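# Carry the alphabetically first lettered box to the door tote

## Task

Find the box in this office whose top carries the letter earliest in the alphabet, and place that box alone inside the tote near the door so that no part of it sticks out past the tote's rim. The robot must not fall over or be left leaning, or the task counts as failed.

## Robot and tools

ROBOT. The robot is a Hello Robot Stretch 3 with a single arm. It has a two-wheeled base, a lift that rides up a mast, and a telescoping arm that reaches out to the robot's RIGHT side. The arm cannot reach forward, so to shift the gripper forward or back you drive the base. The base is 0.33 m long and 0.34 m wide with a rounded back, and it pivots about the point midway between its drive wheels, which is 0.05 m behind the front edge. With the arm pulled in and the wrist folded, a spin of the base sweeps a circle of radius 0.28 m. An unfolded, level wrist pokes out past that circle.

FRAMES. Base frame: origin on the floor between the drive wheels, x ahead, y to the left, z upward, in metres. hand_pose is reported in this frame at the spot where the closed fingertips meet. Odometry frame: wherever the base frame stood when the scene began. base_odometry counts wheel rotation only, so wheel slip shows up as travel; its heading is in rad, positive to the left, from -3.142 to 3.142. If turned_by_wheels and turned_by_imu disagree by more than 0.15 rad, believe turned_by_imu. base_tilt is in degrees, positive when leaning forward or right, and carries a fixed bias of up to about 4 degrees.

move. One call holds one action plus optional "cameras" and "blocking". The action uses "base", "joints", or both (optionally with "speeds", "pace", "contact_limits"), or else "servos": "reboot" by itself, which re-enables any servo that shut off. "base" takes exactly one key, and each is an offset from where the base last measured itself: translate_m (metres, -3 to 3, positive = forward) or rotate_rad (radians, -6.4 to 6.4, positive = left). The base cannot slide sideways. "joints" is a single object of absolute targets keyed by name: lift_m 0 to 1.1; arm_m 0 to 0.52 (extension); wrist_yaw_rad -1.345 to 4.42 (0 points along the arm, positive swings toward the front); wrist_pitch_rad -1.57 to 0.451 (0 level, negative tips the fingers down); wrist_roll_rad -2.911 to 2.918; gripper_m -0.089 to 0.179 (larger is wider; the real fingertip gap is roughly 0.007 m less near closed and 0.025 m less fully open); head_pan_rad -3.953 to 1.73 (0 ahead, positive left, -1.57 looks along the arm); head_tilt_rad -1.53 to 0.419 (negative looks down). "pace" is "default" or "max"; "speeds" gives per-motion top speeds, not above the max pace. Default/max: translate 0.12/0.30 m/s, rotate 0.76/1.90 rad/s, lift 0.11/0.15 m/s, arm 0.14/0.40 m/s. The base is capped at 0.10 m/s and 0.63 rad/s unless lift_m is under 0.30, arm_m under 0.03 and wrist_yaw_rad over 2.54. Unknown keys make a call invalid; out-of-range values get it refused, and a refusal or unexpected stop cancels the remaining move, wait and finished_scene calls of that reply. blocking true (the default) waits until everything is at rest; false returns at once and a later move only overrides what it names.

contact_limits go next to the matching command. arm_m, translate_m and rotate_rad take a single motor_effort percentage (1 to 100; for arm, negative when retracting); lift_m takes {"down": n, "up": n}, 1 to 100, and below about 12 it may trip with nothing touched. Base moves have no contact stop unless you give one; with one, each wheel quits separately and can leave the robot rotated.

wait: seconds 0 to 10, plus cameras; returns the state. stop: halts all your running motions (statuses become "stopped"). zoom_image: camera plus region [x0, y0, x1, y1] in pixels from the top-left, at most 504 by 504. finished_scene: scene = the current scene's number; the task must hold afterwards without the robot.

RESULTS. base_status and joint_status read "done", "moving", "off_target" (resting short, possibly still pushing), "contact_stop" (that joint goes slack until commanded again), "time_out" or "torque_fault" (target dropped; a faulted wrist or head servo is limp until reboot). on_its_own lists what happened without your command; its "held at" is a target, not a reading. motor_effort is in percent, positive toward larger values, with the peak of the last action in brackets; positive wheel effort drives forward. lidar_m holds 12 distances in 30-degree sectors from straight ahead, counter-clockwise (4th left, 7th behind, 10th right), seen only at 0.17 m height; "-" means nothing seen or something closer than 0.15 m. wrist_depth_mm and head_depth_mm are 7x7 grids of median depth in mm from the top-left; "-" is unknown. The "pictures" line names the image order. head_camera images come rotated: turn them a quarter clockwise; nav_camera a quarter counterclockwise.

GRIPPING. To hold, command gripper_m below the object's width; to let go, command at least 0.05 above it or fully open. The reading does not prove a grasp, so check the cameras.

AVOID. Before folding the wrist over the base (wrist_yaw_rad 3.0) or unfolding it, put lift_m between 0.32 and 0.95, wrist_pitch_rad at -0.4 and roll near 0; once folded, the lift may go to 0.25. With yaw under -0.4, keep pitch at -0.5 or lower. Don't push the arm into solid things with the gripper over about 0.45 m high, and don't drive while gripping or hooking something fixed: the robot can tip. If base_tilt shows a lean, pull away. Wrist and head never contact-stop. Avoid dropping or flinging the box, slamming, hard hits and heavy pushes. Thinking time lets the scene run on, with running moves continuing.

Each tool is called as name([rows], argument=value, ...), one row to a line, values as JSON.

## Session

I'll start by getting the robot's state and images.

move()

Scene clock: 0.00 s.
base_odometry: x=+0.000 y=+0.000 heading=+0.000
turned_by_wheels: +0.000
turned_by_imu: +0.000
base_tilt: forward=+1.0 right=-0.1
lidar_m: 0.80 1.67 1.61 1.34 1.00 0.97 1.01 1.40 1.53 1.06 0.79 0.77
head_depth_mm: 723 721 721 719 718 715 717 / 769 768 768 764 764 763 762 / 821 821 819 818 816 815 815 / 884 878 876 874 879 872 871 / 948 944 944 942 942 938 935 / 2044 2152 2141 2178 2210 2205 2170 / 1930 1918 1938 1945 1954 1974 1973
base_status: not commanded
joint_positions: lift_m=+0.444 arm_m=+0.002 wrist_yaw_rad=+3.097 wrist_pitch_rad=-0.467 wrist_roll_rad=+0.000 gripper_m=+0.037 head_pan_rad=+0.000 head_tilt_rad=-0.002
joint_status: not commanded
measured_speeds: all 0
motor_effort: left_wheel=-0.3 right_wheel=+1.7 lift_m=+27.5 arm_m=-9.1 wrist_yaw_rad=+0.9 wrist_pitch_rad=+2.5 wrist_roll_rad=+0.7 gripper_m=-0.2 head_pan_rad=+0.6 head_tilt_rad=+6.0
hand_pose: x=-0.0114 y=+0.0710 z=+0.4454 quat_wxyz=(+0.179, +0.691, +0.148, +0.684) (m; base frame)
wrist_depth_mm: - - 146 - - - - / - - 158 - - - - / - - 172 - - - - / - 920 190 - - - - / 809 785 204 798 813 819 789 / 676 667 128 638 654 695 687 / 581 593 283 580 571 592 588
pictures: head_camera (sideways), nav_camera (sideways), wrist_camera
Images, in order (width x height): head_camera 896x504, nav_camera 672x504, wrist_camera 644x364.

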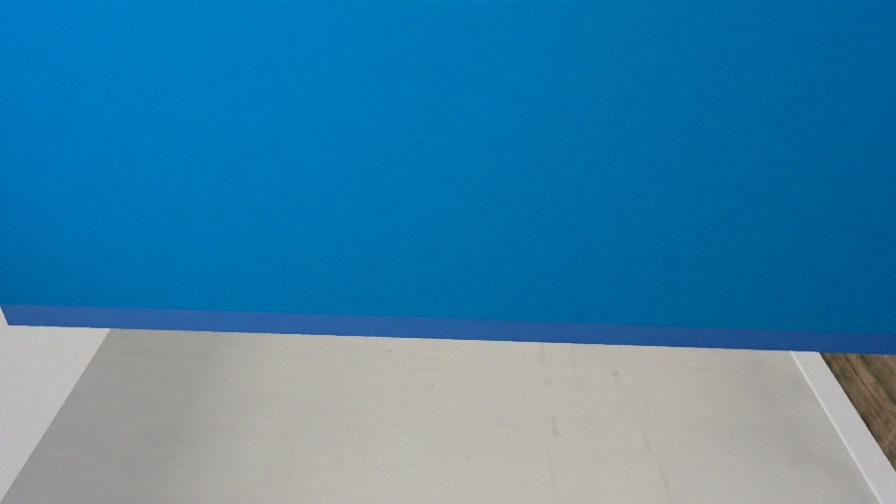

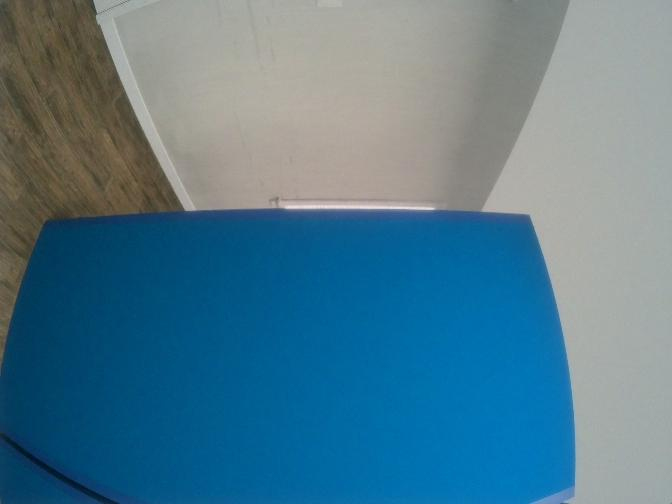

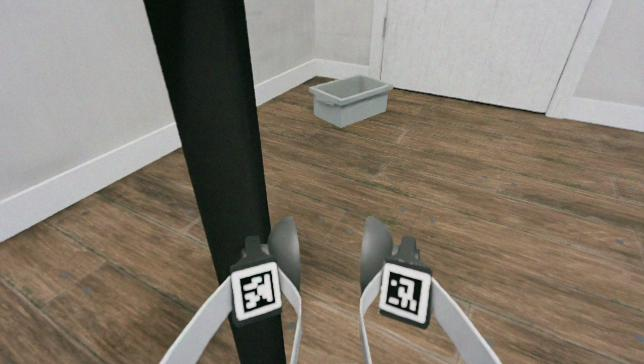

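move(joints={"head_pan_rad": 1.5, "head_tilt_rad": -0.35}, cameras=["head_camera", "nav_camera"])

move(joints={"head_pan_rad": 0.7, "head_tilt_rad": -0.35}, cameras=["nav_camera"])

move(joints={"head_pan_rad": -0.8, "head_tilt_rad": -0.35}, cameras=["nav_camera"])

move(joints={"head_pan_rad": -1.6, "head_tilt_rad": -0.35}, cameras=["nav_camera"])

move(joints={"head_pan_rad": -2.4, "head_tilt_rad": -0.35}, cameras=["nav_camera"])

move(joints={"head_pan_rad": -3.2, "head_tilt_rad": -0.35}, cameras=["nav_camera"])

move(joints={"head_pan_rad": -3.9, "head_tilt_rad": -0.35}, cameras=["nav_camera"])

Scene clock: 10.73 s.
move: done
base_odometry: x=+0.000 y=+0.000 heading=+0.000
turned_by_wheels: +0.000
turned_by_imu: +0.001
base_tilt: forward=+0.8 right=+0.0
lidar_m: 0.80 1.67 1.60 1.34 1.00 0.96 1.01 1.40 1.53 1.06 0.79 0.76
head_depth_mm: 1399 1469 1545 1620 1710 1791 1509 / 1479 1546 1624 1710 1832 1869 1520 / 1587 1667 1751 1864 2008 1759 1487 / 1556 1664 1778 1915 2042 1873 1502 / 1362 1439 1524 1633 1744 1774 1514 / 1216 1267 1342 1412 1484 1603 1494 / 1098 1138 1192 1251 1323 1393 1417
base_status: not commanded
joint_positions: lift_m=+0.444 arm_m=+0.002 wrist_yaw_rad=+3.097 wrist_pitch_rad=-0.467 wrist_roll_rad=+0.000 gripper_m=+0.037 head_pan_rad=+1.531 head_tilt_rad=-0.348
joint_status: all done
measured_speeds: all 0
motor_effort: left_wheel=-0.3(0.6) right_wheel=+1.9(2.6) lift_m=+30.6(30.6) arm_m=-20.5(20.5) wrist_yaw_rad=+0.6(1.2) wrist_pitch_rad=+2.3(2.7) wrist_roll_rad=+0.8(0.9) gripper_m=-0.2(1.2) head_pan_rad=-0.5(5.2) head_tilt_rad=-2.1(5.4)
hand_pose: x=-0.0114 y=+0.0710 z=+0.4454 quat_wxyz=(+0.179, +0.691, +0.148, +0.684) (m; base frame)
wrist_depth_mm: - - 147 - - - - / - - 158 - - - - / - - 172 - - - - / - 920 190 - - - - / 797 801 205 787 801 804 784 / 676 682 128 638 654 679 674 / 576 603 282 587 571 593 582
pictures: head_camera (sideways), nav_camera (sideways)
Images, in order (width x height): head_camera 896x504, nav_camera 672x504.

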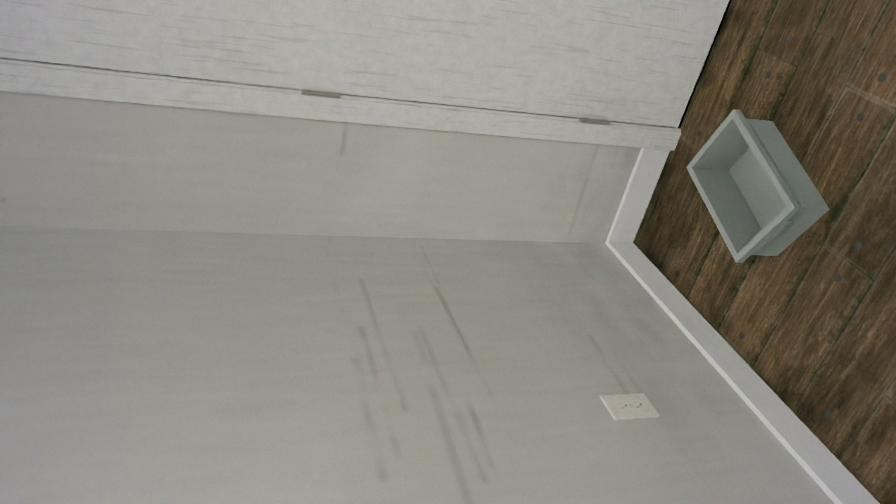

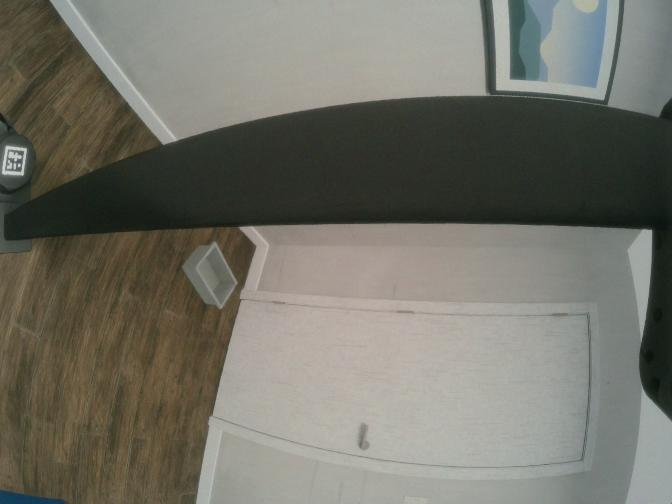

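Scene clock: 11.77 s.
move: done
base_odometry: x=+0.000 y=+0.000 heading=+0.000
turned_by_wheels: +0.000
turned_by_imu: +0.000
base_tilt: forward=+1.0 right=-0.1
lidar_m: 0.80 1.67 1.60 1.34 1.00 0.96 1.01 1.40 1.53 1.06 0.79 0.76
head_depth_mm: 1562 1686 1804 1920 2075 1867 1515 / 1509 1620 1733 1863 2024 1877 1505 / 1479 1565 1686 1809 1960 1877 1508 / 1443 1529 1633 1739 1887 1864 1494 / 1398 1499 1591 1698 1827 1869 1507 / 1360 1434 1520 1629 1744 1837 1495 / 1336 1404 1487 1594 1701 1803 1486
base_status: not commanded
joint_positions: lift_m=+0.444 arm_m=+0.002 wrist_yaw_rad=+3.097 wrist_pitch_rad=-0.467 wrist_roll_rad=+0.000 gripper_m=+0.037 head_pan_rad=+0.699 head_tilt_rad=-0.349
joint_status: all done
measured_speeds: all 0
motor_effort: left_wheel=-0.3(0.6) right_wheel=+2.2(2.7) lift_m=+30.6(30.8) arm_m=-20.4(20.8) wrist_yaw_rad=+0.5(1.4) wrist_pitch_rad=+2.4(2.8) wrist_roll_rad=+1.1(1.1) gripper_m=-0.5(1.0) head_pan_rad=-3.1(5.8) head_tilt_rad=-1.7(3.6)
hand_pose: x=-0.0114 y=+0.0710 z=+0.4454 quat_wxyz=(+0.179, +0.691, +0.148, +0.684) (m; base frame)
wrist_depth_mm: - - 146 - - - - / - - 158 - - - - / - - 172 - - - - / - 949 189 - - - - / 803 806 204 795 789 811 793 / 673 676 127 629 648 676 682 / 582 591 282 588 575 588 586
pictures: nav_camera (sideways)
Images, in order (width x height): nav_camera 672x504.

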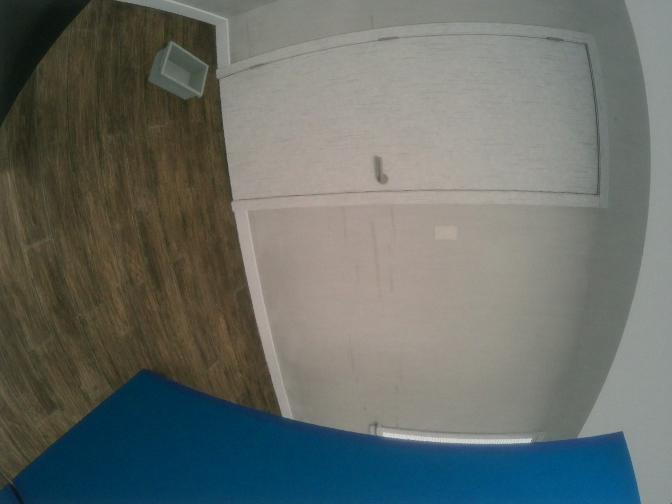

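Scene clock: 13.00 s.
move: done
base_odometry: x=+0.000 y=+0.000 heading=+0.000
turned_by_wheels: +0.000
turned_by_imu: +0.000
base_tilt: forward=+1.0 right=+0.0
lidar_m: 0.80 1.67 1.61 1.35 1.00 0.96 1.01 1.40 1.53 1.06 0.79 0.76
head_depth_mm: 693 738 792 847 920 1011 1111 / 676 720 773 833 897 972 1068 / 669 711 757 816 880 952 1043 / 649 689 733 788 854 915 999 / 636 675 718 766 822 893 967 / 624 660 703 750 803 863 938 / 611 644 684 733 786 842 911
base_status: not commanded
joint_positions: lift_m=+0.444 arm_m=+0.002 wrist_yaw_rad=+3.097 wrist_pitch_rad=-0.467 wrist_roll_rad=+0.000 gripper_m=+0.037 head_pan_rad=-0.834 head_tilt_rad=-0.350
joint_status: all done
measured_speeds: all 0
motor_effort: left_wheel=-0.4(0.6) right_wheel=+2.6(2.8) lift_m=+30.6(30.9) arm_m=-20.5(20.8) wrist_yaw_rad=+0.6(1.2) wrist_pitch_rad=+2.6(2.7) wrist_roll_rad=+0.8(1.1) gripper_m=+0.3(1.0) head_pan_rad=+0.5(5.2) head_tilt_rad=-0.6(4.4)
hand_pose: x=-0.0114 y=+0.0710 z=+0.4454 quat_wxyz=(+0.179, +0.691, +0.148, +0.684) (m; base frame)
wrist_depth_mm: - - 146 - - - - / - - 159 - - - - / - - 172 - - - - / - 950 190 - - - - / 791 805 204 809 812 796 803 / 667 687 127 642 663 674 677 / 583 602 284 595 576 591 586
pictures: nav_camera (sideways)
Images, in order (width x height): nav_camera 672x504.

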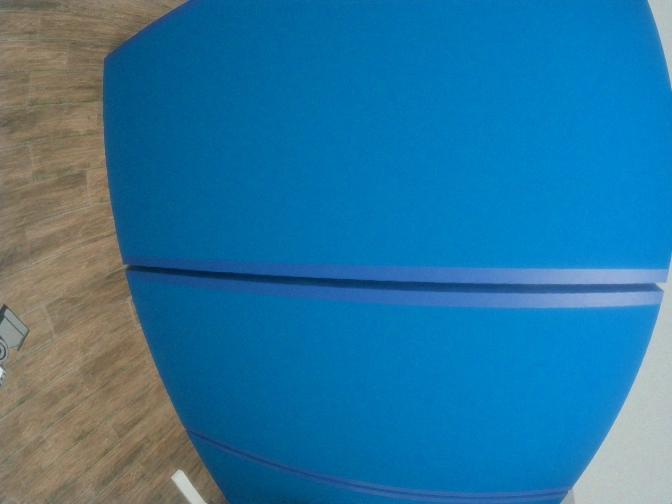

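Scene clock: 14.00 s.
move: done
base_odometry: x=+0.000 y=+0.000 heading=+0.000
turned_by_wheels: +0.000
turned_by_imu: +0.000
base_tilt: forward=+0.7 right=-0.1
lidar_m: 0.80 1.67 1.61 1.35 1.00 0.97 1.01 1.40 1.53 1.06 0.79 0.77
head_depth_mm: 1886 1971 2005 2171 2254 1818 1525 / 1785 1947 2020 1849 2292 1882 1526 / 1480 1583 1704 1873 2088 1865 1502 / 1249 1339 1430 1546 1662 1755 1501 / 1089 1145 1229 1293 1394 1497 1496 / 970 1016 1068 1128 1196 1276 1368 / 863 907 942 995 1042 1103 1168
base_status: not commanded
joint_positions: lift_m=+0.444 arm_m=+0.002 wrist_yaw_rad=+3.097 wrist_pitch_rad=-0.467 wrist_roll_rad=+0.000 gripper_m=+0.037 head_pan_rad=-1.633 head_tilt_rad=-0.350
joint_status: all done
measured_speeds: all 0
motor_effort: left_wheel=-0.5(0.6) right_wheel=+1.9(2.7) lift_m=+30.6(30.7) arm_m=-20.0(20.7) wrist_yaw_rad=+0.9(1.2) wrist_pitch_rad=+2.4(2.7) wrist_roll_rad=+0.9(1.1) gripper_m=+0.2(1.2) head_pan_rad=+1.8(5.5) head_tilt_rad=-1.4(4.5)
hand_pose: x=-0.0114 y=+0.0710 z=+0.4454 quat_wxyz=(+0.179, +0.691, +0.148, +0.684) (m; base frame)
wrist_depth_mm: - - 147 - - - - / - - 158 - - - - / - - 172 - - - - / - 963 190 - - - - / 790 792 204 796 804 815 797 / 680 681 128 636 658 675 680 / 586 602 282 591 571 580 589
pictures: nav_camera (sideways)
Images, in order (width x height): nav_camera 672x504.

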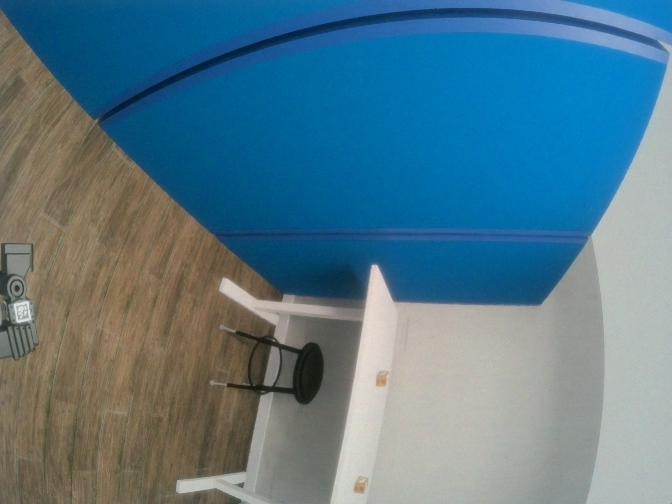

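Scene clock: 15.00 s.
move: done
base_odometry: x=+0.000 y=+0.000 heading=+0.000
turned_by_wheels: +0.000
turned_by_imu: +0.000
base_tilt: forward=+1.0 right=-0.3
lidar_m: 0.80 1.67 1.61 1.34 1.00 0.97 1.01 1.40 1.53 1.06 0.79 0.77
head_depth_mm: 1674 1694 1729 1753 1819 1772 1522 / 1953 2064 2035 2152 2197 1880 1510 / 1966 2075 2142 2321 2285 1877 1500 / 1911 2044 2099 2314 2448 1856 1491 / 1860 2001 2044 2236 2370 1871 1490 / 1845 1931 2016 2201 2330 1855 1490 / 1816 1863 1948 1808 2162 1853 1496
base_status: not commanded
joint_positions: lift_m=+0.444 arm_m=+0.002 wrist_yaw_rad=+3.097 wrist_pitch_rad=-0.467 wrist_roll_rad=+0.000 gripper_m=+0.037 head_pan_rad=-2.432 head_tilt_rad=-0.350
joint_status: all done
measured_speeds: all 0
motor_effort: left_wheel=-0.3(0.6) right_wheel=+2.1(2.7) lift_m=+30.5(30.8) arm_m=-20.1(20.6) wrist_yaw_rad=+1.0(1.1) wrist_pitch_rad=+2.4(2.8) wrist_roll_rad=+0.7(1.1) gripper_m=+0.3(1.2) head_pan_rad=+0.0(5.1) head_tilt_rad=-2.3(3.4)
hand_pose: x=-0.0114 y=+0.0710 z=+0.4454 quat_wxyz=(+0.179, +0.691, +0.148, +0.684) (m; base frame)
wrist_depth_mm: - - 146 - - - - / - - 159 - - - - / - - 173 - - - - / - 922 189 - - - - / 806 794 204 794 797 795 805 / 670 663 128 636 662 668 684 / 588 602 282 591 581 596 579
pictures: nav_camera (sideways)
Images, in order (width x height): nav_camera 672x504.

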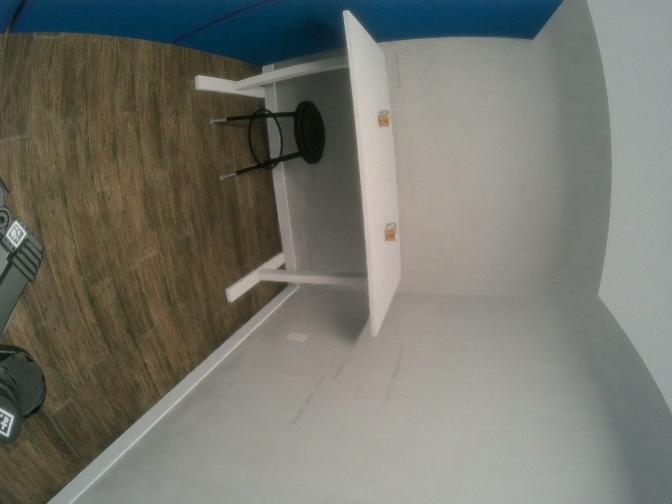

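Scene clock: 16.00 s.
move: done
base_odometry: x=+0.000 y=+0.000 heading=+0.000
turned_by_wheels: +0.000
turned_by_imu: +0.000
base_tilt: forward=+0.8 right=-0.1
lidar_m: 0.80 1.68 1.60 1.34 0.99 0.97 1.01 1.40 1.53 1.06 0.79 0.76
head_depth_mm: 822 861 908 960 1017 1085 1155 / 863 906 955 1016 1080 1149 1239 / 904 951 1006 1076 1142 1229 1329 / 948 1004 1065 1141 1223 1320 1400 / 1004 1070 1135 1216 1314 1414 1464 / 1063 1138 1223 1306 1420 1563 1502 / 1130 1205 1306 1397 1536 1668 1497
base_status: not commanded
joint_positions: lift_m=+0.444 arm_m=+0.002 wrist_yaw_rad=+3.097 wrist_pitch_rad=-0.467 wrist_roll_rad=+0.000 gripper_m=+0.037 head_pan_rad=-3.232 head_tilt_rad=-0.350
joint_status: all done
measured_speeds: all 0
motor_effort: left_wheel=-0.3(0.7) right_wheel=+2.2(2.5) lift_m=+30.3(30.8) arm_m=-20.1(20.5) wrist_yaw_rad=+0.9(1.5) wrist_pitch_rad=+2.4(2.7) wrist_roll_rad=+0.7(1.0) gripper_m=+0.3(1.4) head_pan_rad=+0.1(5.6) head_tilt_rad=-1.8(3.7)
hand_pose: x=-0.0114 y=+0.0710 z=+0.4454 quat_wxyz=(+0.179, +0.691, +0.148, +0.684) (m; base frame)
wrist_depth_mm: - - 146 - - - - / - - 158 - - - - / - - 172 - - - - / - 920 190 - - - - / 801 784 205 811 803 800 806 / 674 672 127 639 654 670 664 / 591 605 282 584 581 583 587
pictures: nav_camera (sideways)
Images, in order (width x height): nav_camera 672x504.

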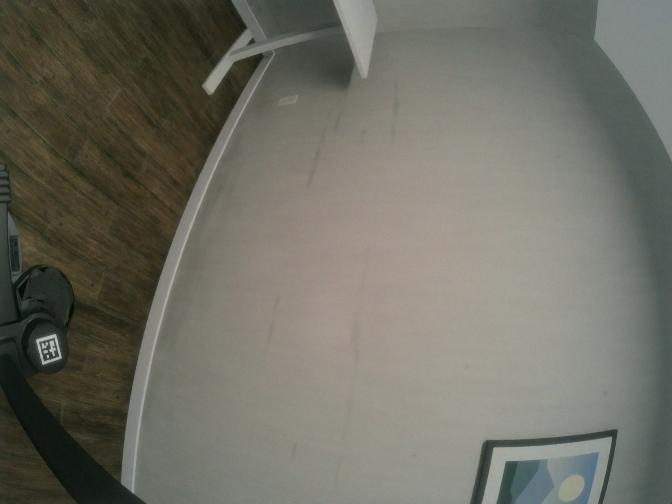

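Scene clock: 16.97 s.
move: done
base_odometry: x=+0.000 y=+0.000 heading=+0.000
turned_by_wheels: +0.000
turned_by_imu: +0.000
base_tilt: forward=+1.0 right=-0.3
lidar_m: 0.80 1.67 1.61 1.34 1.00 0.97 1.01 1.40 1.54 1.06 0.79 0.76
head_depth_mm: - - - - - - - / 844 920 974 1033 - - - / 825 902 962 1032 1115 1203 1317 / 814 889 944 1013 1086 1183 1277 / 805 870 925 988 1062 1144 1257 / 809 857 907 969 1041 1123 1219 / 794 843 897 957 1021 1100 1186
base_status: not commanded
joint_positions: lift_m=+0.444 arm_m=+0.002 wrist_yaw_rad=+3.097 wrist_pitch_rad=-0.467 wrist_roll_rad=+0.000 gripper_m=+0.037 head_pan_rad=-3.930 head_tilt_rad=-0.350
joint_status: all done
measured_speeds: all 0
motor_effort: left_wheel=-0.2(0.6) right_wheel=+2.4(2.7) lift_m=+30.5(30.9) arm_m=-20.2(20.5) wrist_yaw_rad=+0.9(1.2) wrist_pitch_rad=+2.5(2.9) wrist_roll_rad=+0.8(1.1) gripper_m=-0.2(1.4) head_pan_rad=+0.0(5.4) head_tilt_rad=-0.8(3.5)
hand_pose: x=-0.0114 y=+0.0710 z=+0.4454 quat_wxyz=(+0.179, +0.691, +0.148, +0.684) (m; base frame)
wrist_depth_mm: - - 146 - - - - / - - 158 - - - - / - - 173 - - - - / - 934 189 - - - - / 785 809 204 811 798 786 799 / 680 678 128 638 653 676 684 / 580 600 283 583 573 592 586
pictures: nav_camera (sideways)
Images, in order (width x height): nav_camera 672x504.

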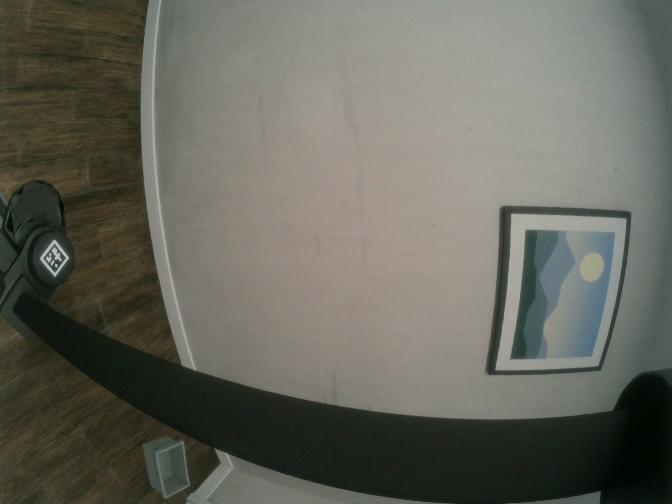

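move(joints={"head_pan_rad": -2.15, "head_tilt_rad": -0.3}, cameras=["head_camera"])

Scene clock: 45.80 s.
move: done
base_odometry: x=+0.000 y=+0.000 heading=+0.000
turned_by_wheels: +0.000
turned_by_imu: +0.001
base_tilt: forward=+1.0 right=-0.2
lidar_m: 0.80 1.67 1.60 1.34 1.00 0.97 1.01 1.40 1.53 1.06 0.79 0.76
head_depth_mm: 1838 1942 2006 1634 2255 1994 1582 / 1841 1916 2030 1781 2317 1974 1580 / 1853 1957 2064 1740 2326 1974 1568 / 1871 1973 2065 1752 2047 1888 1555 / 1886 2008 2088 2241 2300 1909 1567 / 1900 1982 2080 1791 2344 1970 1559 / 1882 1968 1996 1850 2097 1946 1566
base_status: not commanded
joint_positions: lift_m=+0.444 arm_m=+0.002 wrist_yaw_rad=+3.097 wrist_pitch_rad=-0.467 wrist_roll_rad=+0.000 gripper_m=+0.037 head_pan_rad=-2.112 head_tilt_rad=-0.304
joint_status: all done
measured_speeds: all 0
motor_effort: left_wheel=-0.6(0.7) right_wheel=+2.3(2.7) lift_m=+30.5(30.6) arm_m=-19.7(20.2) wrist_yaw_rad=+0.8(1.4) wrist_pitch_rad=+2.5(2.8) wrist_roll_rad=+0.8(1.1) gripper_m=-0.1(1.3) head_pan_rad=-1.0(5.6) head_tilt_rad=+4.8(6.8)
hand_pose: x=-0.0114 y=+0.0710 z=+0.4454 quat_wxyz=(+0.179, +0.691, +0.148, +0.684) (m; base frame)
wrist_depth_mm: - - 146 - - - - / - - 158 - - - - / - - 173 - - - - / - 929 190 - - - - / 806 795 204 791 788 809 796 / 667 679 127 634 652 673 687 / 581 587 283 595 570 587 589
pictures: head_camera (sideways)
Images, in order (width x height): head_camera 896x504.

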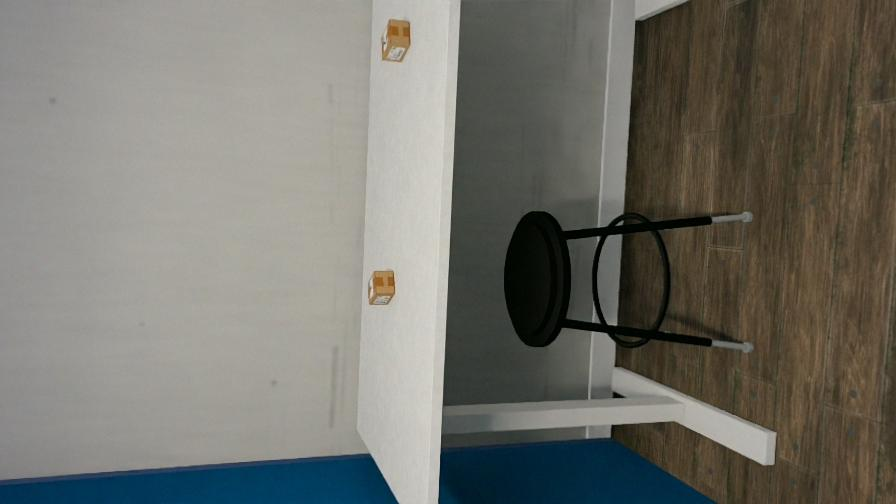

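zoom_image(camera="head_camera", region=[350, 0, 450, 80])

zoom_image(camera="head_camera", region=[340, 250, 420, 320])

Scaled by 5.040 from the camera's 896x504 image, which has a finer 1280x720 frame.

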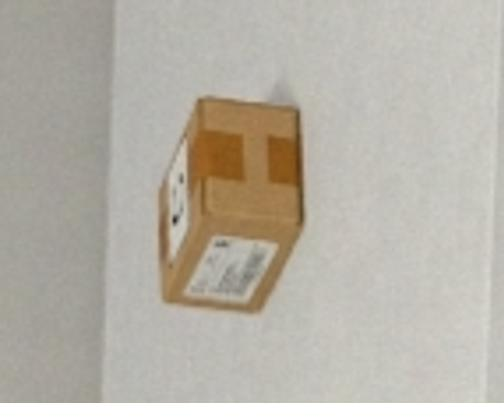

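Scaled by 6.300 from the camera's 896x504 image, which has a finer 1280x720 frame.

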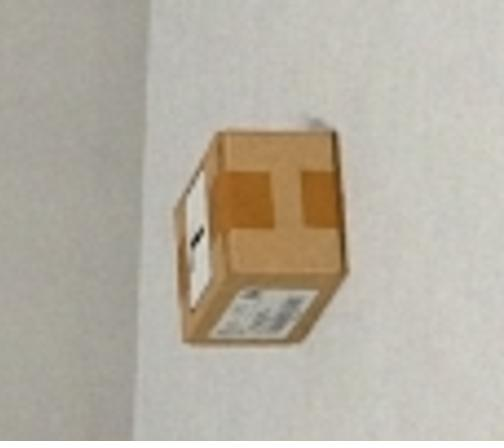

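move(joints={"lift_m": 0.27, "head_pan_rad": -1.57, "head_tilt_rad": -0.35}, base={"rotate_rad": 1.0}, cameras=[])

move(base={"translate_m": 0.95}, contact_limits={"translate_m": 40}, cameras=["nav_camera"])

Scene clock: 109.33 s.
move: done
base_odometry: x=+0.000 y=+0.000 heading=+0.999
turned_by_wheels: +0.999
turned_by_imu: +0.996
base_tilt: forward=+0.9 right=+0.0
lidar_m: 1.60 1.42 1.01 0.97 0.99 1.32 1.54 1.13 0.80 0.77 0.79 1.70
head_depth_mm: 633 670 711 759 828 892 965 / 634 674 713 762 822 888 963 / 637 675 717 768 823 891 964 / 638 677 719 773 832 893 975 / 638 678 722 775 831 897 981 / 643 681 725 777 834 899 982 / 646 683 730 780 841 908 984
base_status: done
joint_positions: lift_m=+0.270 arm_m=+0.002 wrist_yaw_rad=+3.097 wrist_pitch_rad=-0.468 wrist_roll_rad=+0.000 gripper_m=+0.037 head_pan_rad=-1.563 head_tilt_rad=-0.349
joint_status: all done
measured_speeds: all 0
motor_effort: left_wheel=-10.5(14.4) right_wheel=+11.2(13.6) lift_m=+22.3(28.1) arm_m=-19.9(20.7) wrist_yaw_rad=+0.8(1.4) wrist_pitch_rad=+2.8(2.9) wrist_roll_rad=+0.8(1.0) gripper_m=+0.1(1.4) head_pan_rad=-1.1(4.7) head_tilt_rad=-1.6(3.7)
hand_pose: x=-0.0114 y=+0.0709 z=+0.2716 quat_wxyz=(+0.180, +0.691, +0.149, +0.684) (m; base frame)
wrist_depth_mm: - - 143 - - - - / - - 156 - - - - / 880 823 173 893 898 882 882 / 701 683 189 684 684 692 692 / 556 567 206 560 563 560 560 / 470 290 127 270 465 478 478 / 249 256 242 250 261 413 407
pictures: none
No camera images: "cameras" was empty.

Scene clock: 118.53 s.
move: done
base_odometry: x=+0.514 y=+0.799 heading=+1.000
turned_by_wheels: +0.000
turned_by_imu: +0.000
base_tilt: forward=+1.0 right=+0.0
lidar_m: 0.66 0.68 0.89 1.00 1.03 1.37 2.48 1.08 0.79 0.96 1.00 0.68
head_depth_mm: 3142 1008 982 965 945 929 936 / 3340 3547 3646 3448 2417 1700 1376 / 3250 3500 3653 3793 2482 1860 1512 / 3285 3525 3709 3714 2463 1863 1500 / 3259 3475 3753 3725 2467 1859 1500 / 2818 2886 2889 3007 2452 1858 1494 / 1938 1977 1976 2055 2077 1855 1496
base_status: done
joint_positions: lift_m=+0.270 arm_m=+0.002 wrist_yaw_rad=+3.097 wrist_pitch_rad=-0.468 wrist_roll_rad=+0.000 gripper_m=+0.037 head_pan_rad=-1.570 head_tilt_rad=-0.350
joint_status: not commanded
measured_speeds: all 0
motor_effort: left_wheel=+8.7(12.3) right_wheel=+4.0(18.1) lift_m=+30.2(30.8) arm_m=-20.2(20.8) wrist_yaw_rad=+0.7(1.5) wrist_pitch_rad=+2.5(3.0) wrist_roll_rad=+0.8(1.1) gripper_m=+0.8(1.5) head_pan_rad=-2.3(4.8) head_tilt_rad=-1.2(3.0)
contact_limits: translate_m 40 (maximum 100)
hand_pose: x=-0.0114 y=+0.0709 z=+0.2716 quat_wxyz=(+0.180, +0.691, +0.149, +0.684) (m; base frame)
wrist_depth_mm: - - 143 - - - - / - 158 157 - - - 679 / 885 834 172 909 - 835 719 / 679 680 190 698 657 656 657 / 571 565 205 563 565 569 564 / 475 290 127 270 462 469 478 / 249 257 243 249 263 411 412
pictures: nav_camera (sideways)
Images, in order (width x height): nav_camera 672x504.

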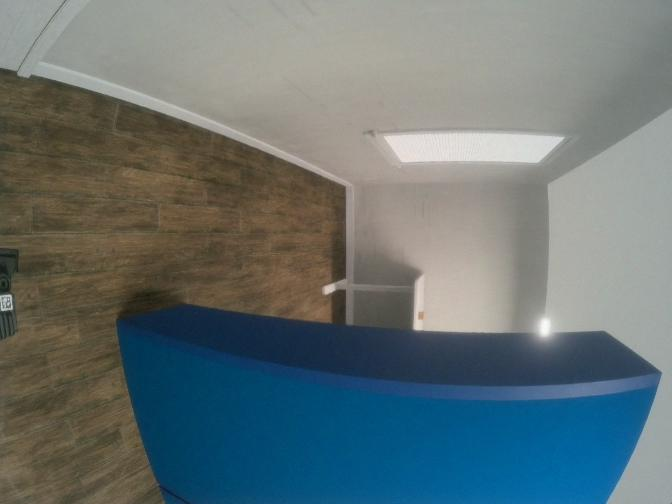

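move(base={"translate_m": 0.15}, contact_limits={"translate_m": 40}, cameras=[], pace="max")

move(base={"rotate_rad": -1.571}, joints={"head_pan_rad": -0.6, "head_tilt_rad": -0.35}, pace="max", cameras=[])

move(base={"translate_m": 1.5}, contact_limits={"translate_m": 40}, pace="max", cameras=["nav_camera", "head_camera"])

Scene clock: 127.10 s.
move: done
base_odometry: x=+0.595 y=+0.925 heading=+0.999
turned_by_wheels: +0.000
turned_by_imu: +0.001
base_tilt: forward=+0.8 right=-0.1
lidar_m: 0.51 0.53 0.71 1.00 1.03 1.38 2.61 1.07 0.85 2.41 0.79 0.53
head_depth_mm: 3242 3398 3707 3767 2519 1685 1403 / 3273 3403 3568 3518 2519 1895 1490 / 3237 3425 3719 3792 2491 1871 1508 / 3264 3487 3741 3700 2483 1877 1491 / 3280 3444 3652 3425 2506 1858 1502 / 2127 2195 2249 2319 2221 1848 1482 / 1532 1560 1568 1597 1624 1664 1480
base_status: done
joint_positions: lift_m=+0.270 arm_m=+0.002 wrist_yaw_rad=+3.097 wrist_pitch_rad=-0.468 wrist_roll_rad=+0.000 gripper_m=+0.037 head_pan_rad=-1.570 head_tilt_rad=-0.350
joint_status: not commanded
measured_speeds: all 0
motor_effort: left_wheel=-2.4(13.1) right_wheel=+10.4(14.8) lift_m=+29.6(30.1) arm_m=-20.2(20.7) wrist_yaw_rad=+0.8(1.2) wrist_pitch_rad=+2.5(2.8) wrist_roll_rad=+0.8(1.1) gripper_m=+0.3(1.3) head_pan_rad=-3.3(4.7) head_tilt_rad=-1.2(3.1)
contact_limits: translate_m 40 (maximum 100)
hand_pose: x=-0.0114 y=+0.0709 z=+0.2716 quat_wxyz=(+0.180, +0.691, +0.149, +0.684) (m; base frame)
wrist_depth_mm: - - 143 - - - 611 / - - 157 - - 704 - / 895 828 173 797 706 842 - / 691 686 190 654 653 679 576 / 554 555 205 559 567 568 545 / 471 290 127 271 463 470 475 / 249 253 243 249 261 411 408
pictures: none
No camera images: "cameras" was empty.

Scene clock: 129.20 s.
move: done
base_odometry: x=+0.595 y=+0.925 heading=-0.571
turned_by_wheels: -1.571
turned_by_imu: -1.564
base_tilt: forward=+1.0 right=-0.1
lidar_m: 2.24 0.77 0.53 0.51 0.53 0.72 1.00 1.04 1.40 2.60 1.05 0.84
head_depth_mm: 848 907 989 1081 1192 1323 1431 / 793 852 917 994 1086 1202 1334 / 750 796 860 924 1002 1092 1205 / 714 758 809 868 939 1009 1101 / 802 856 913 984 1073 1164 1284 / 985 1060 1152 2967 2242 1721 1489 / 3283 3417 3697 3629 2450 1827 1491
base_status: done
joint_positions: lift_m=+0.270 arm_m=+0.002 wrist_yaw_rad=+3.097 wrist_pitch_rad=-0.468 wrist_roll_rad=+0.000 gripper_m=+0.037 head_pan_rad=-0.590 head_tilt_rad=-0.351
joint_status: all done
measured_speeds: all 0
motor_effort: left_wheel=+10.5(18.3) right_wheel=-8.4(15.7) lift_m=+29.2(29.8) arm_m=-20.0(20.8) wrist_yaw_rad=+0.6(1.4) wrist_pitch_rad=+2.6(3.0) wrist_roll_rad=+0.8(1.1) gripper_m=-0.1(1.2) head_pan_rad=-2.4(6.1) head_tilt_rad=-1.2(4.3)
hand_pose: x=-0.0114 y=+0.0709 z=+0.2716 quat_wxyz=(+0.180, +0.691, +0.149, +0.684) (m; base frame)
wrist_depth_mm: - - 143 - 504 - - / - - 156 - 544 - - / - - 171 - 596 - - / - - 189 654 662 655 652 / 558 561 205 557 558 559 562 / 474 290 127 272 457 477 478 / 249 255 241 251 262 410 408
pictures: none
No camera images: "cameras" was empty.

Scene clock: 135.60 s.
move: done
base_odometry: x=+1.857 y=+0.114 heading=-0.571
turned_by_wheels: +0.000
turned_by_imu: -0.001
base_tilt: forward=+0.7 right=-0.1
lidar_m: 2.27 0.82 0.59 0.57 0.58 0.78 1.98 0.58 0.50 1.31 2.99 1.90
head_depth_mm: 2775 3039 3209 3353 2509 1883 1505 / 2602 2803 2902 3110 2497 1871 1510 / 2414 2642 2691 3018 2525 1854 1519 / 2349 2458 2495 2867 2471 1872 1499 / 2192 2308 2262 2641 2445 1849 1501 / 2060 2211 2213 2481 2213 1843 1497 / 1975 2060 2131 2295 2399 1867 1492
base_status: done
joint_positions: lift_m=+0.270 arm_m=+0.002 wrist_yaw_rad=+3.097 wrist_pitch_rad=-0.468 wrist_roll_rad=+0.000 gripper_m=+0.037 head_pan_rad=-0.600 head_tilt_rad=-0.351
joint_status: not commanded
measured_speeds: all 0
motor_effort: left_wheel=+5.5(21.0) right_wheel=+2.5(8.1) lift_m=+28.5(29.7) arm_m=-14.4(20.0) wrist_yaw_rad=+1.1(1.4) wrist_pitch_rad=+2.6(3.1) wrist_roll_rad=+0.8(1.2) gripper_m=-1.1(1.3) head_pan_rad=-2.4(4.3) head_tilt_rad=+0.4(1.8)
contact_limits: translate_m 40 (maximum 100)
hand_pose: x=-0.0114 y=+0.0709 z=+0.2716 quat_wxyz=(+0.180, +0.691, +0.149, +0.684) (m; base frame)
wrist_depth_mm: - - 143 - - - - / - - 156 - - - - / - - 171 - - - - / 657 658 190 654 652 653 691 / 556 561 206 565 559 573 562 / 475 290 128 271 469 476 475 / 247 257 242 248 262 410 412
pictures: head_camera (sideways), nav_camera (sideways)
Images, in order (width x height): head_camera 896x504, nav_camera 672x504.

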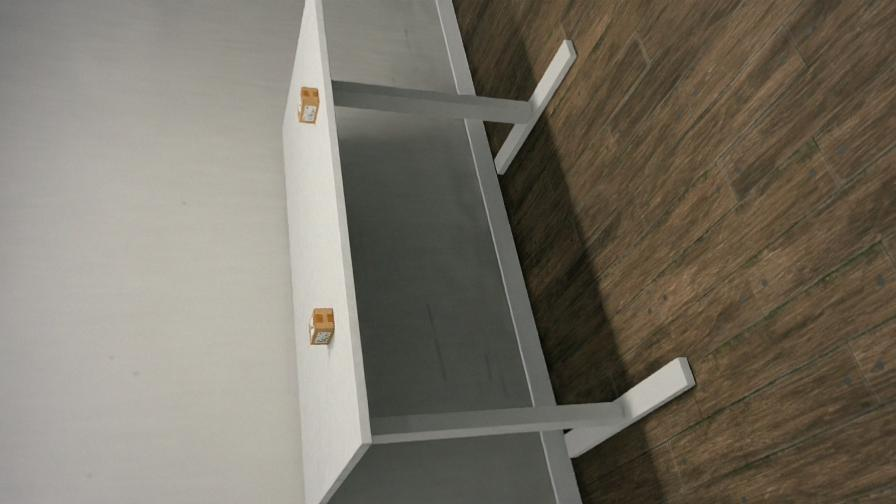

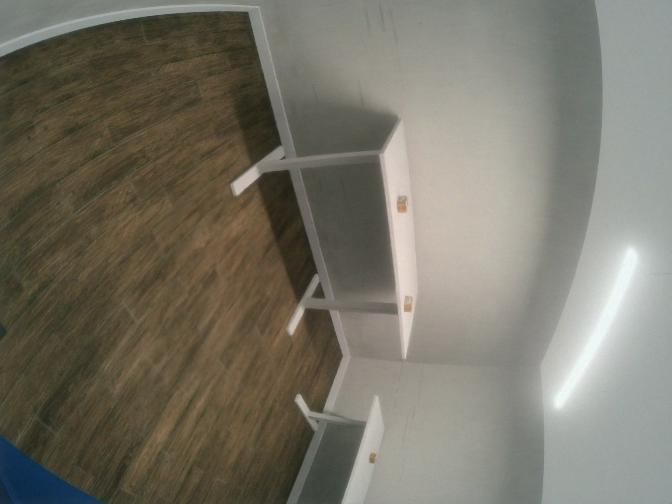

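move(joints={"head_pan_rad": -1.6, "head_tilt_rad": -0.3}, cameras=["head_camera", "nav_camera"])

Scene clock: 138.87 s.
move: done
base_odometry: x=+1.857 y=+0.114 heading=-0.571
turned_by_wheels: +0.000
turned_by_imu: +0.000
base_tilt: forward=+1.0 right=-0.1
lidar_m: 2.26 0.82 0.59 0.57 0.58 0.79 1.98 0.58 0.50 1.31 2.99 1.90
head_depth_mm: 1088 1153 1224 1146 1386 1194 992 / 1912 1982 1793 1349 1398 1461 1482 / 2818 2900 3029 3056 2435 1956 1590 / 2821 2912 3120 3279 2675 1987 1572 / 2841 3000 3101 3318 2659 1986 1571 / 2809 2954 3086 3306 2653 1942 1560 / 2807 2952 3091 3308 2686 1931 1540
base_status: not commanded
joint_positions: lift_m=+0.270 arm_m=+0.002 wrist_yaw_rad=+3.097 wrist_pitch_rad=-0.468 wrist_roll_rad=+0.000 gripper_m=+0.037 head_pan_rad=-1.624 head_tilt_rad=-0.302
joint_status: all done
measured_speeds: all 0
motor_effort: left_wheel=+5.5(5.8) right_wheel=+3.1(3.2) lift_m=+28.4(28.8) arm_m=-11.8(12.6) wrist_yaw_rad=+0.7(1.1) wrist_pitch_rad=+2.7(3.0) wrist_roll_rad=+0.8(1.1) gripper_m=+0.3(1.0) head_pan_rad=+0.1(5.0) head_tilt_rad=+3.8(5.0)
contact_limits: translate_m 40 (maximum 100)
hand_pose: x=-0.0114 y=+0.0709 z=+0.2716 quat_wxyz=(+0.180, +0.691, +0.149, +0.684) (m; base frame)
wrist_depth_mm: - - 143 - - - - / - - 156 - - - - / - - 171 - - - - / 667 657 189 658 653 650 686 / 569 564 204 560 553 554 568 / 473 290 128 272 460 471 473 / 247 255 242 249 261 411 415
pictures: head_camera (sideways), nav_camera (sideways)
Images, in order (width x height): head_camera 896x504, nav_camera 672x504.

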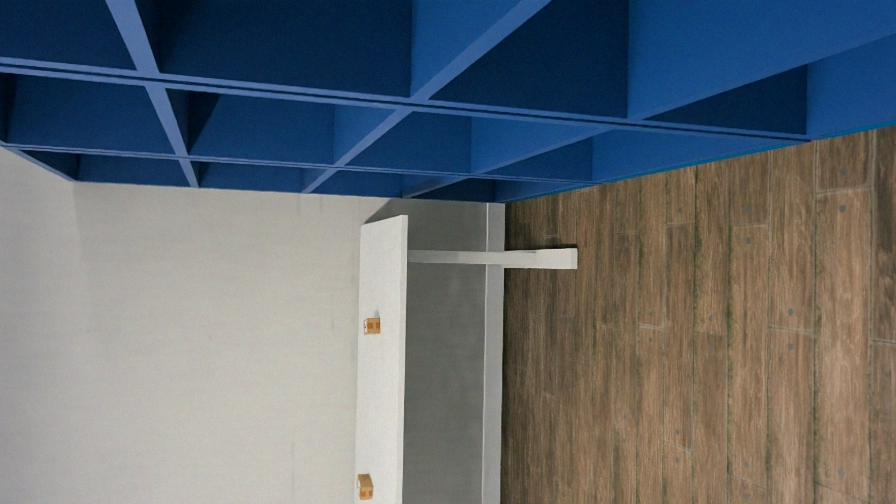

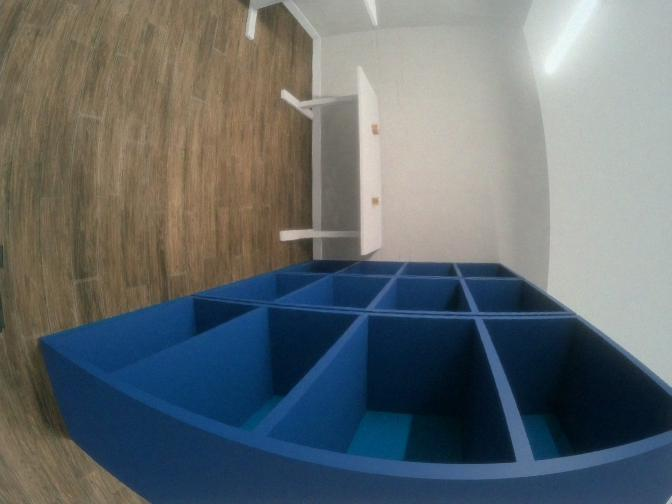

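zoom_image(camera="head_camera", region=[350, 305, 400, 345])

move(joints={"head_pan_rad": -0.6, "head_tilt_rad": -0.3}, cameras=["head_camera"])

Scaled by 10.080 from the camera's 896x504 image, which has a finer 1280x720 frame.

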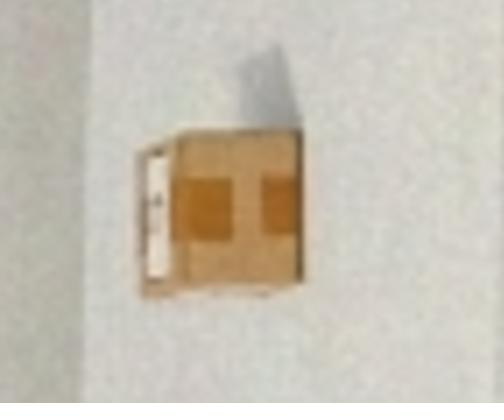

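Scene clock: 142.80 s.
move: done
base_odometry: x=+1.857 y=+0.114 heading=-0.571
turned_by_wheels: +0.000
turned_by_imu: +0.001
base_tilt: forward=+0.9 right=-0.4
lidar_m: 2.26 0.82 0.59 0.57 0.58 0.78 1.98 0.58 0.50 1.31 3.00 1.90
head_depth_mm: 2758 2914 3075 3321 2791 2007 1584 / 2574 2726 2831 3018 2662 2016 1578 / 2425 2591 2623 2968 2736 1995 1572 / 2306 2439 2456 2773 2675 1989 1559 / 2160 2286 2335 2548 2647 2008 1567 / 2080 2160 2265 2365 2434 1947 1554 / 1972 2074 2145 2279 2377 1956 1560
base_status: not commanded
joint_positions: lift_m=+0.270 arm_m=+0.002 wrist_yaw_rad=+3.097 wrist_pitch_rad=-0.468 wrist_roll_rad=+0.000 gripper_m=+0.037 head_pan_rad=-0.577 head_tilt_rad=-0.300
joint_status: all done
measured_speeds: all 0
motor_effort: left_wheel=+5.6(5.8) right_wheel=+2.7(3.3) lift_m=+28.2(28.4) arm_m=-8.0(9.2) wrist_yaw_rad=+1.0(1.4) wrist_pitch_rad=+2.7(3.0) wrist_roll_rad=+0.8(0.9) gripper_m=+0.6(1.2) head_pan_rad=+0.8(4.4) head_tilt_rad=+3.0(5.5)
contact_limits: translate_m 40 (maximum 100)
hand_pose: x=-0.0114 y=+0.0709 z=+0.2716 quat_wxyz=(+0.180, +0.691, +0.149, +0.684) (m; base frame)
wrist_depth_mm: - - 143 - - - - / - - 156 - - - - / - - 171 - - - - / 664 657 190 662 664 652 691 / 565 555 205 559 559 565 563 / 478 291 128 272 459 480 478 / 248 255 242 249 264 414 408
pictures: head_camera (sideways)
Images, in order (width x height): head_camera 896x504.

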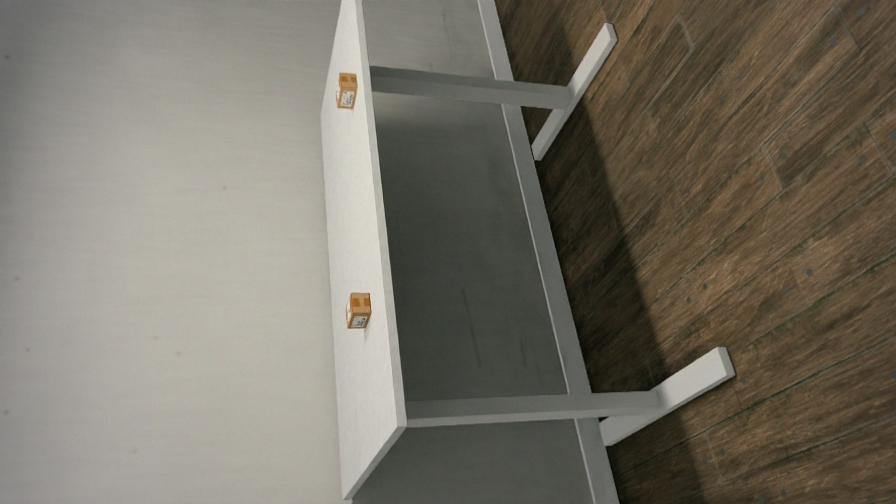

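move(base={"translate_m": 0.3}, contact_limits={"translate_m": 40}, pace="max", cameras=[])

move(base={"rotate_rad": -1.531}, joints={"head_pan_rad": 0.0, "head_tilt_rad": -0.35}, pace="max", cameras=[])

move(base={"translate_m": 1.3}, contact_limits={"translate_m": 40}, pace="max", cameras=["head_camera"])

Scene clock: 171.33 s.
move: done
base_odometry: x=+2.109 y=-0.048 heading=-0.571
turned_by_wheels: +0.000
turned_by_imu: +0.001
base_tilt: forward=+0.9 right=-0.2
lidar_m: 1.97 0.83 0.60 0.57 0.59 0.79 2.00 0.72 1.40 2.28 2.35 1.61
head_depth_mm: 2427 2608 2709 2913 2521 2014 1578 / 2296 2439 2510 2796 2745 1992 1585 / 2144 2274 2345 2559 2662 1999 1567 / 2028 2121 2215 2367 2489 1982 1570 / 1915 1985 2066 2204 2371 1960 1563 / 1819 1890 1957 1629 2176 1872 1565 / 1727 1799 1874 1981 2102 1973 1570
base_status: done
joint_positions: lift_m=+0.270 arm_m=+0.002 wrist_yaw_rad=+3.097 wrist_pitch_rad=-0.468 wrist_roll_rad=+0.000 gripper_m=+0.037 head_pan_rad=-0.600 head_tilt_rad=-0.300
joint_status: not commanded
measured_speeds: all 0
motor_effort: left_wheel=+4.3(17.1) right_wheel=-0.1(11.9) lift_m=+27.6(28.1) arm_m=-2.3(4.5) wrist_yaw_rad=+0.7(1.4) wrist_pitch_rad=+2.6(3.0) wrist_roll_rad=+0.7(1.0) gripper_m=-0.7(1.5) head_pan_rad=-4.6(4.6) head_tilt_rad=+3.1(4.5)
contact_limits: translate_m 40 (maximum 100)
hand_pose: x=-0.0114 y=+0.0709 z=+0.2716 quat_wxyz=(+0.180, +0.691, +0.149, +0.684) (m; base frame)
wrist_depth_mm: - - 142 - - - - / - - 155 - - - - / - - 171 - - - - / 656 660 189 657 658 683 695 / 557 560 206 557 569 567 563 / 475 290 127 270 463 472 473 / 249 255 243 250 262 411 411
pictures: none
No camera images: "cameras" was empty.

Scene clock: 173.40 s.
move: done
base_odometry: x=+2.109 y=-0.048 heading=-2.102
turned_by_wheels: -1.531
turned_by_imu: -1.524
base_tilt: forward=+1.0 right=-0.3
lidar_m: 2.75 2.36 1.62 1.97 0.79 0.59 0.57 0.60 0.84 2.45 0.72 1.40
head_depth_mm: 2686 2843 2989 3101 2411 1886 1517 / 2740 2914 3006 3222 2473 1877 1509 / 2707 2953 3085 3224 2505 1869 1502 / 2819 2967 3077 3283 2485 1870 1494 / 2828 2963 3204 3317 2487 1863 1498 / 2833 2995 3172 3205 2449 1854 1484 / 2880 3014 3287 3377 2416 1864 1491
base_status: done
joint_positions: lift_m=+0.270 arm_m=+0.002 wrist_yaw_rad=+3.097 wrist_pitch_rad=-0.468 wrist_roll_rad=+0.000 gripper_m=+0.037 head_pan_rad=+0.007 head_tilt_rad=-0.348
joint_status: all done
measured_speeds: all 0
motor_effort: left_wheel=+9.7(18.3) right_wheel=-6.8(15.7) lift_m=+27.4(27.7) arm_m=-16.9(16.9) wrist_yaw_rad=+1.0(1.4) wrist_pitch_rad=+2.8(3.0) wrist_roll_rad=+0.8(1.2) gripper_m=-0.9(1.3) head_pan_rad=-1.2(5.4) head_tilt_rad=-2.1(5.9)
hand_pose: x=-0.0114 y=+0.0709 z=+0.2716 quat_wxyz=(+0.180, +0.691, +0.149, +0.684) (m; base frame)
wrist_depth_mm: - - 146 - - - - / - - 158 - - - - / - 848 172 888 886 895 872 / 658 674 190 685 690 702 692 / 557 560 204 563 566 559 566 / 474 291 128 271 460 472 471 / 250 255 242 249 261 411 411
pictures: none
No camera images: "cameras" was empty.

Scene clock: 179.13 s.
move: done
base_odometry: x=+1.451 y=-1.169 heading=-2.101
turned_by_wheels: +0.000
turned_by_imu: -0.001
base_tilt: forward=+1.1 right=-0.1
lidar_m: 1.52 1.67 1.55 1.92 2.02 1.91 1.86 1.08 1.13 0.64 1.15 1.11
head_depth_mm: 1593 1687 1778 1689 1551 1755 1477 / 1612 1700 1817 1669 2092 1865 1502 / 1614 1726 1840 1657 2096 1869 1504 / 1640 1745 1859 1642 2107 1874 1495 / 1673 1749 1870 1637 2146 1859 1496 / 1656 1779 1889 1638 2117 1860 1499 / 1687 1791 1935 1589 2203 1861 1479
base_status: done
joint_positions: lift_m=+0.270 arm_m=+0.002 wrist_yaw_rad=+3.097 wrist_pitch_rad=-0.468 wrist_roll_rad=+0.000 gripper_m=+0.037 head_pan_rad=+0.000 head_tilt_rad=-0.350
joint_status: not commanded
measured_speeds: all 0
motor_effort: left_wheel=+9.9(20.1) right_wheel=-5.0(7.6) lift_m=+26.5(27.5) arm_m=-19.0(20.7) wrist_yaw_rad=+0.5(1.3) wrist_pitch_rad=+2.7(3.1) wrist_roll_rad=+0.9(1.1) gripper_m=-0.3(1.4) head_pan_rad=-2.9(4.4) head_tilt_rad=-1.2(2.9)
contact_limits: translate_m 40 (maximum 100)
hand_pose: x=-0.0114 y=+0.0709 z=+0.2716 quat_wxyz=(+0.180, +0.691, +0.149, +0.684) (m; base frame)
wrist_depth_mm: - - 146 - - - - / - - 157 - - - - / 888 828 173 884 888 885 867 / 682 677 189 689 694 683 685 / 563 559 205 569 562 564 561 / 472 290 128 271 463 475 474 / 247 256 243 250 263 410 411
pictures: head_camera (sideways)
Images, in order (width x height): head_camera 896x504.

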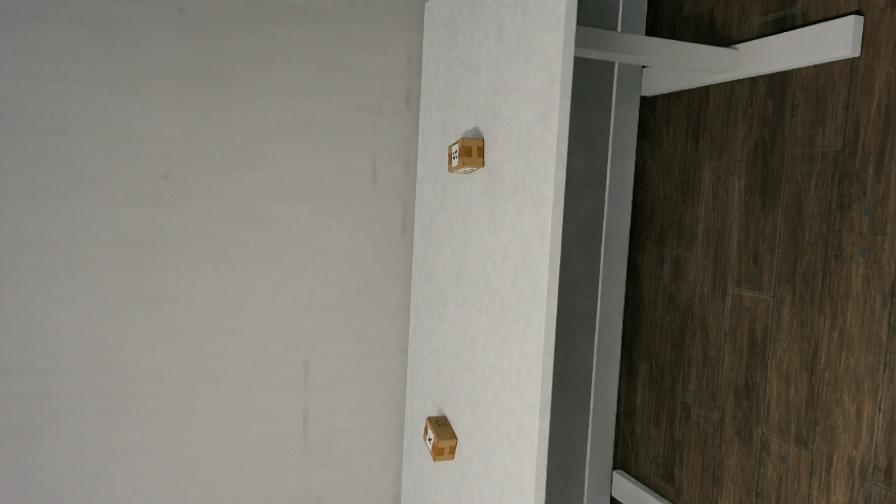

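zoom_image(camera="head_camera", region=[430, 120, 500, 190])

zoom_image(camera="head_camera", region=[405, 400, 475, 470])

Scaled by 7.200 from the camera's 896x504 image, which has a finer 1280x720 frame.

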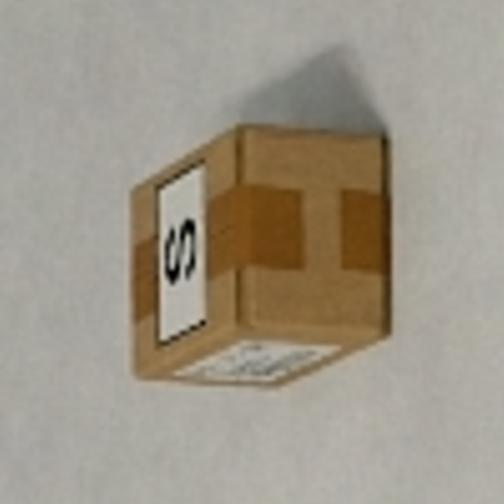

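Scaled by 7.200 from the camera's 896x504 image, which has a finer 1280x720 frame.

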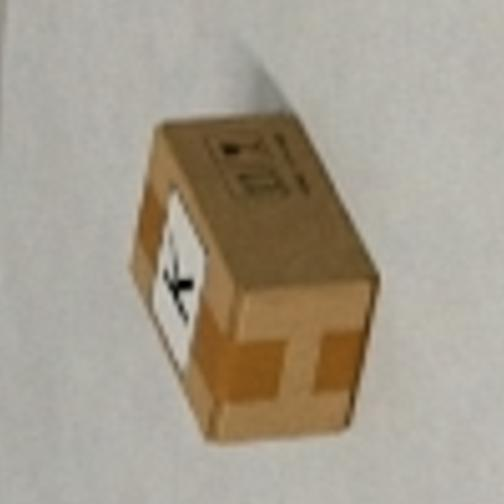

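move(joints={"head_pan_rad": 1.45, "head_tilt_rad": -0.4}, cameras=["head_camera"])

Scene clock: 186.33 s.
move: done
base_odometry: x=+1.451 y=-1.169 heading=-2.101
turned_by_wheels: +0.000
turned_by_imu: +0.001
base_tilt: forward=+1.0 right=+0.0
lidar_m: 1.52 1.67 1.55 1.93 2.01 1.92 1.86 1.08 1.13 0.64 1.15 1.11
head_depth_mm: 1654 1768 1588 1589 2077 1722 1447 / 1643 1755 1552 2047 2177 1754 1450 / 1658 1764 1545 2066 2170 1769 1436 / 1657 1767 1541 2060 2197 1782 1431 / 1651 1780 1535 2072 2191 1772 1429 / 1662 1768 1525 2041 2141 1760 1443 / 1661 1767 1508 2079 2188 1751 1428
base_status: not commanded
joint_positions: lift_m=+0.270 arm_m=+0.002 wrist_yaw_rad=+3.097 wrist_pitch_rad=-0.468 wrist_roll_rad=+0.000 gripper_m=+0.037 head_pan_rad=+1.477 head_tilt_rad=-0.400
joint_status: all done
measured_speeds: all 0
motor_effort: left_wheel=+9.8(10.1) right_wheel=-4.6(5.7) lift_m=+26.3(26.8) arm_m=-17.8(18.5) wrist_yaw_rad=+0.8(1.4) wrist_pitch_rad=+2.7(3.0) wrist_roll_rad=+1.0(1.0) gripper_m=+0.8(1.1) head_pan_rad=-1.0(5.1) head_tilt_rad=-2.5(5.7)
contact_limits: translate_m 40 (maximum 100)
hand_pose: x=-0.0114 y=+0.0709 z=+0.2716 quat_wxyz=(+0.180, +0.691, +0.149, +0.684) (m; base frame)
wrist_depth_mm: - - 146 - - - - / - - 159 - - - - / 873 820 172 890 897 904 883 / 685 697 190 694 682 676 682 / 566 564 205 562 563 565 557 / 471 290 128 270 461 469 471 / 250 254 242 246 261 411 409
pictures: head_camera (sideways)
Images, in order (width x height): head_camera 896x504.

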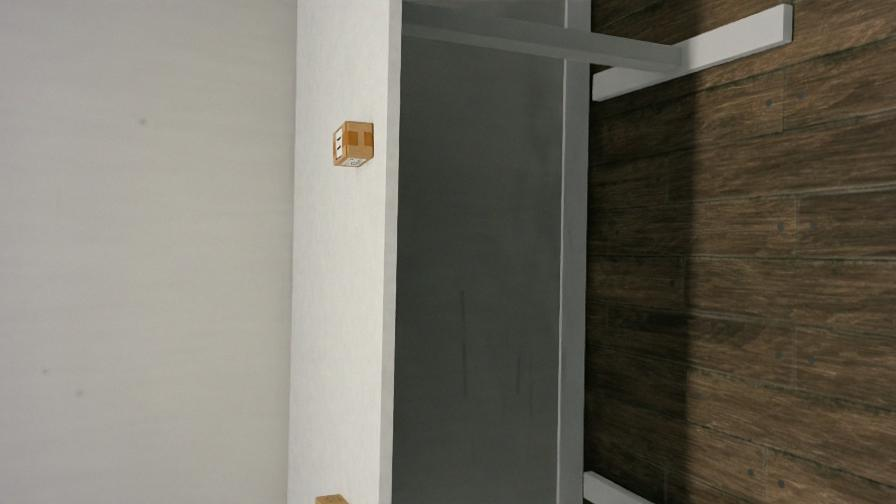

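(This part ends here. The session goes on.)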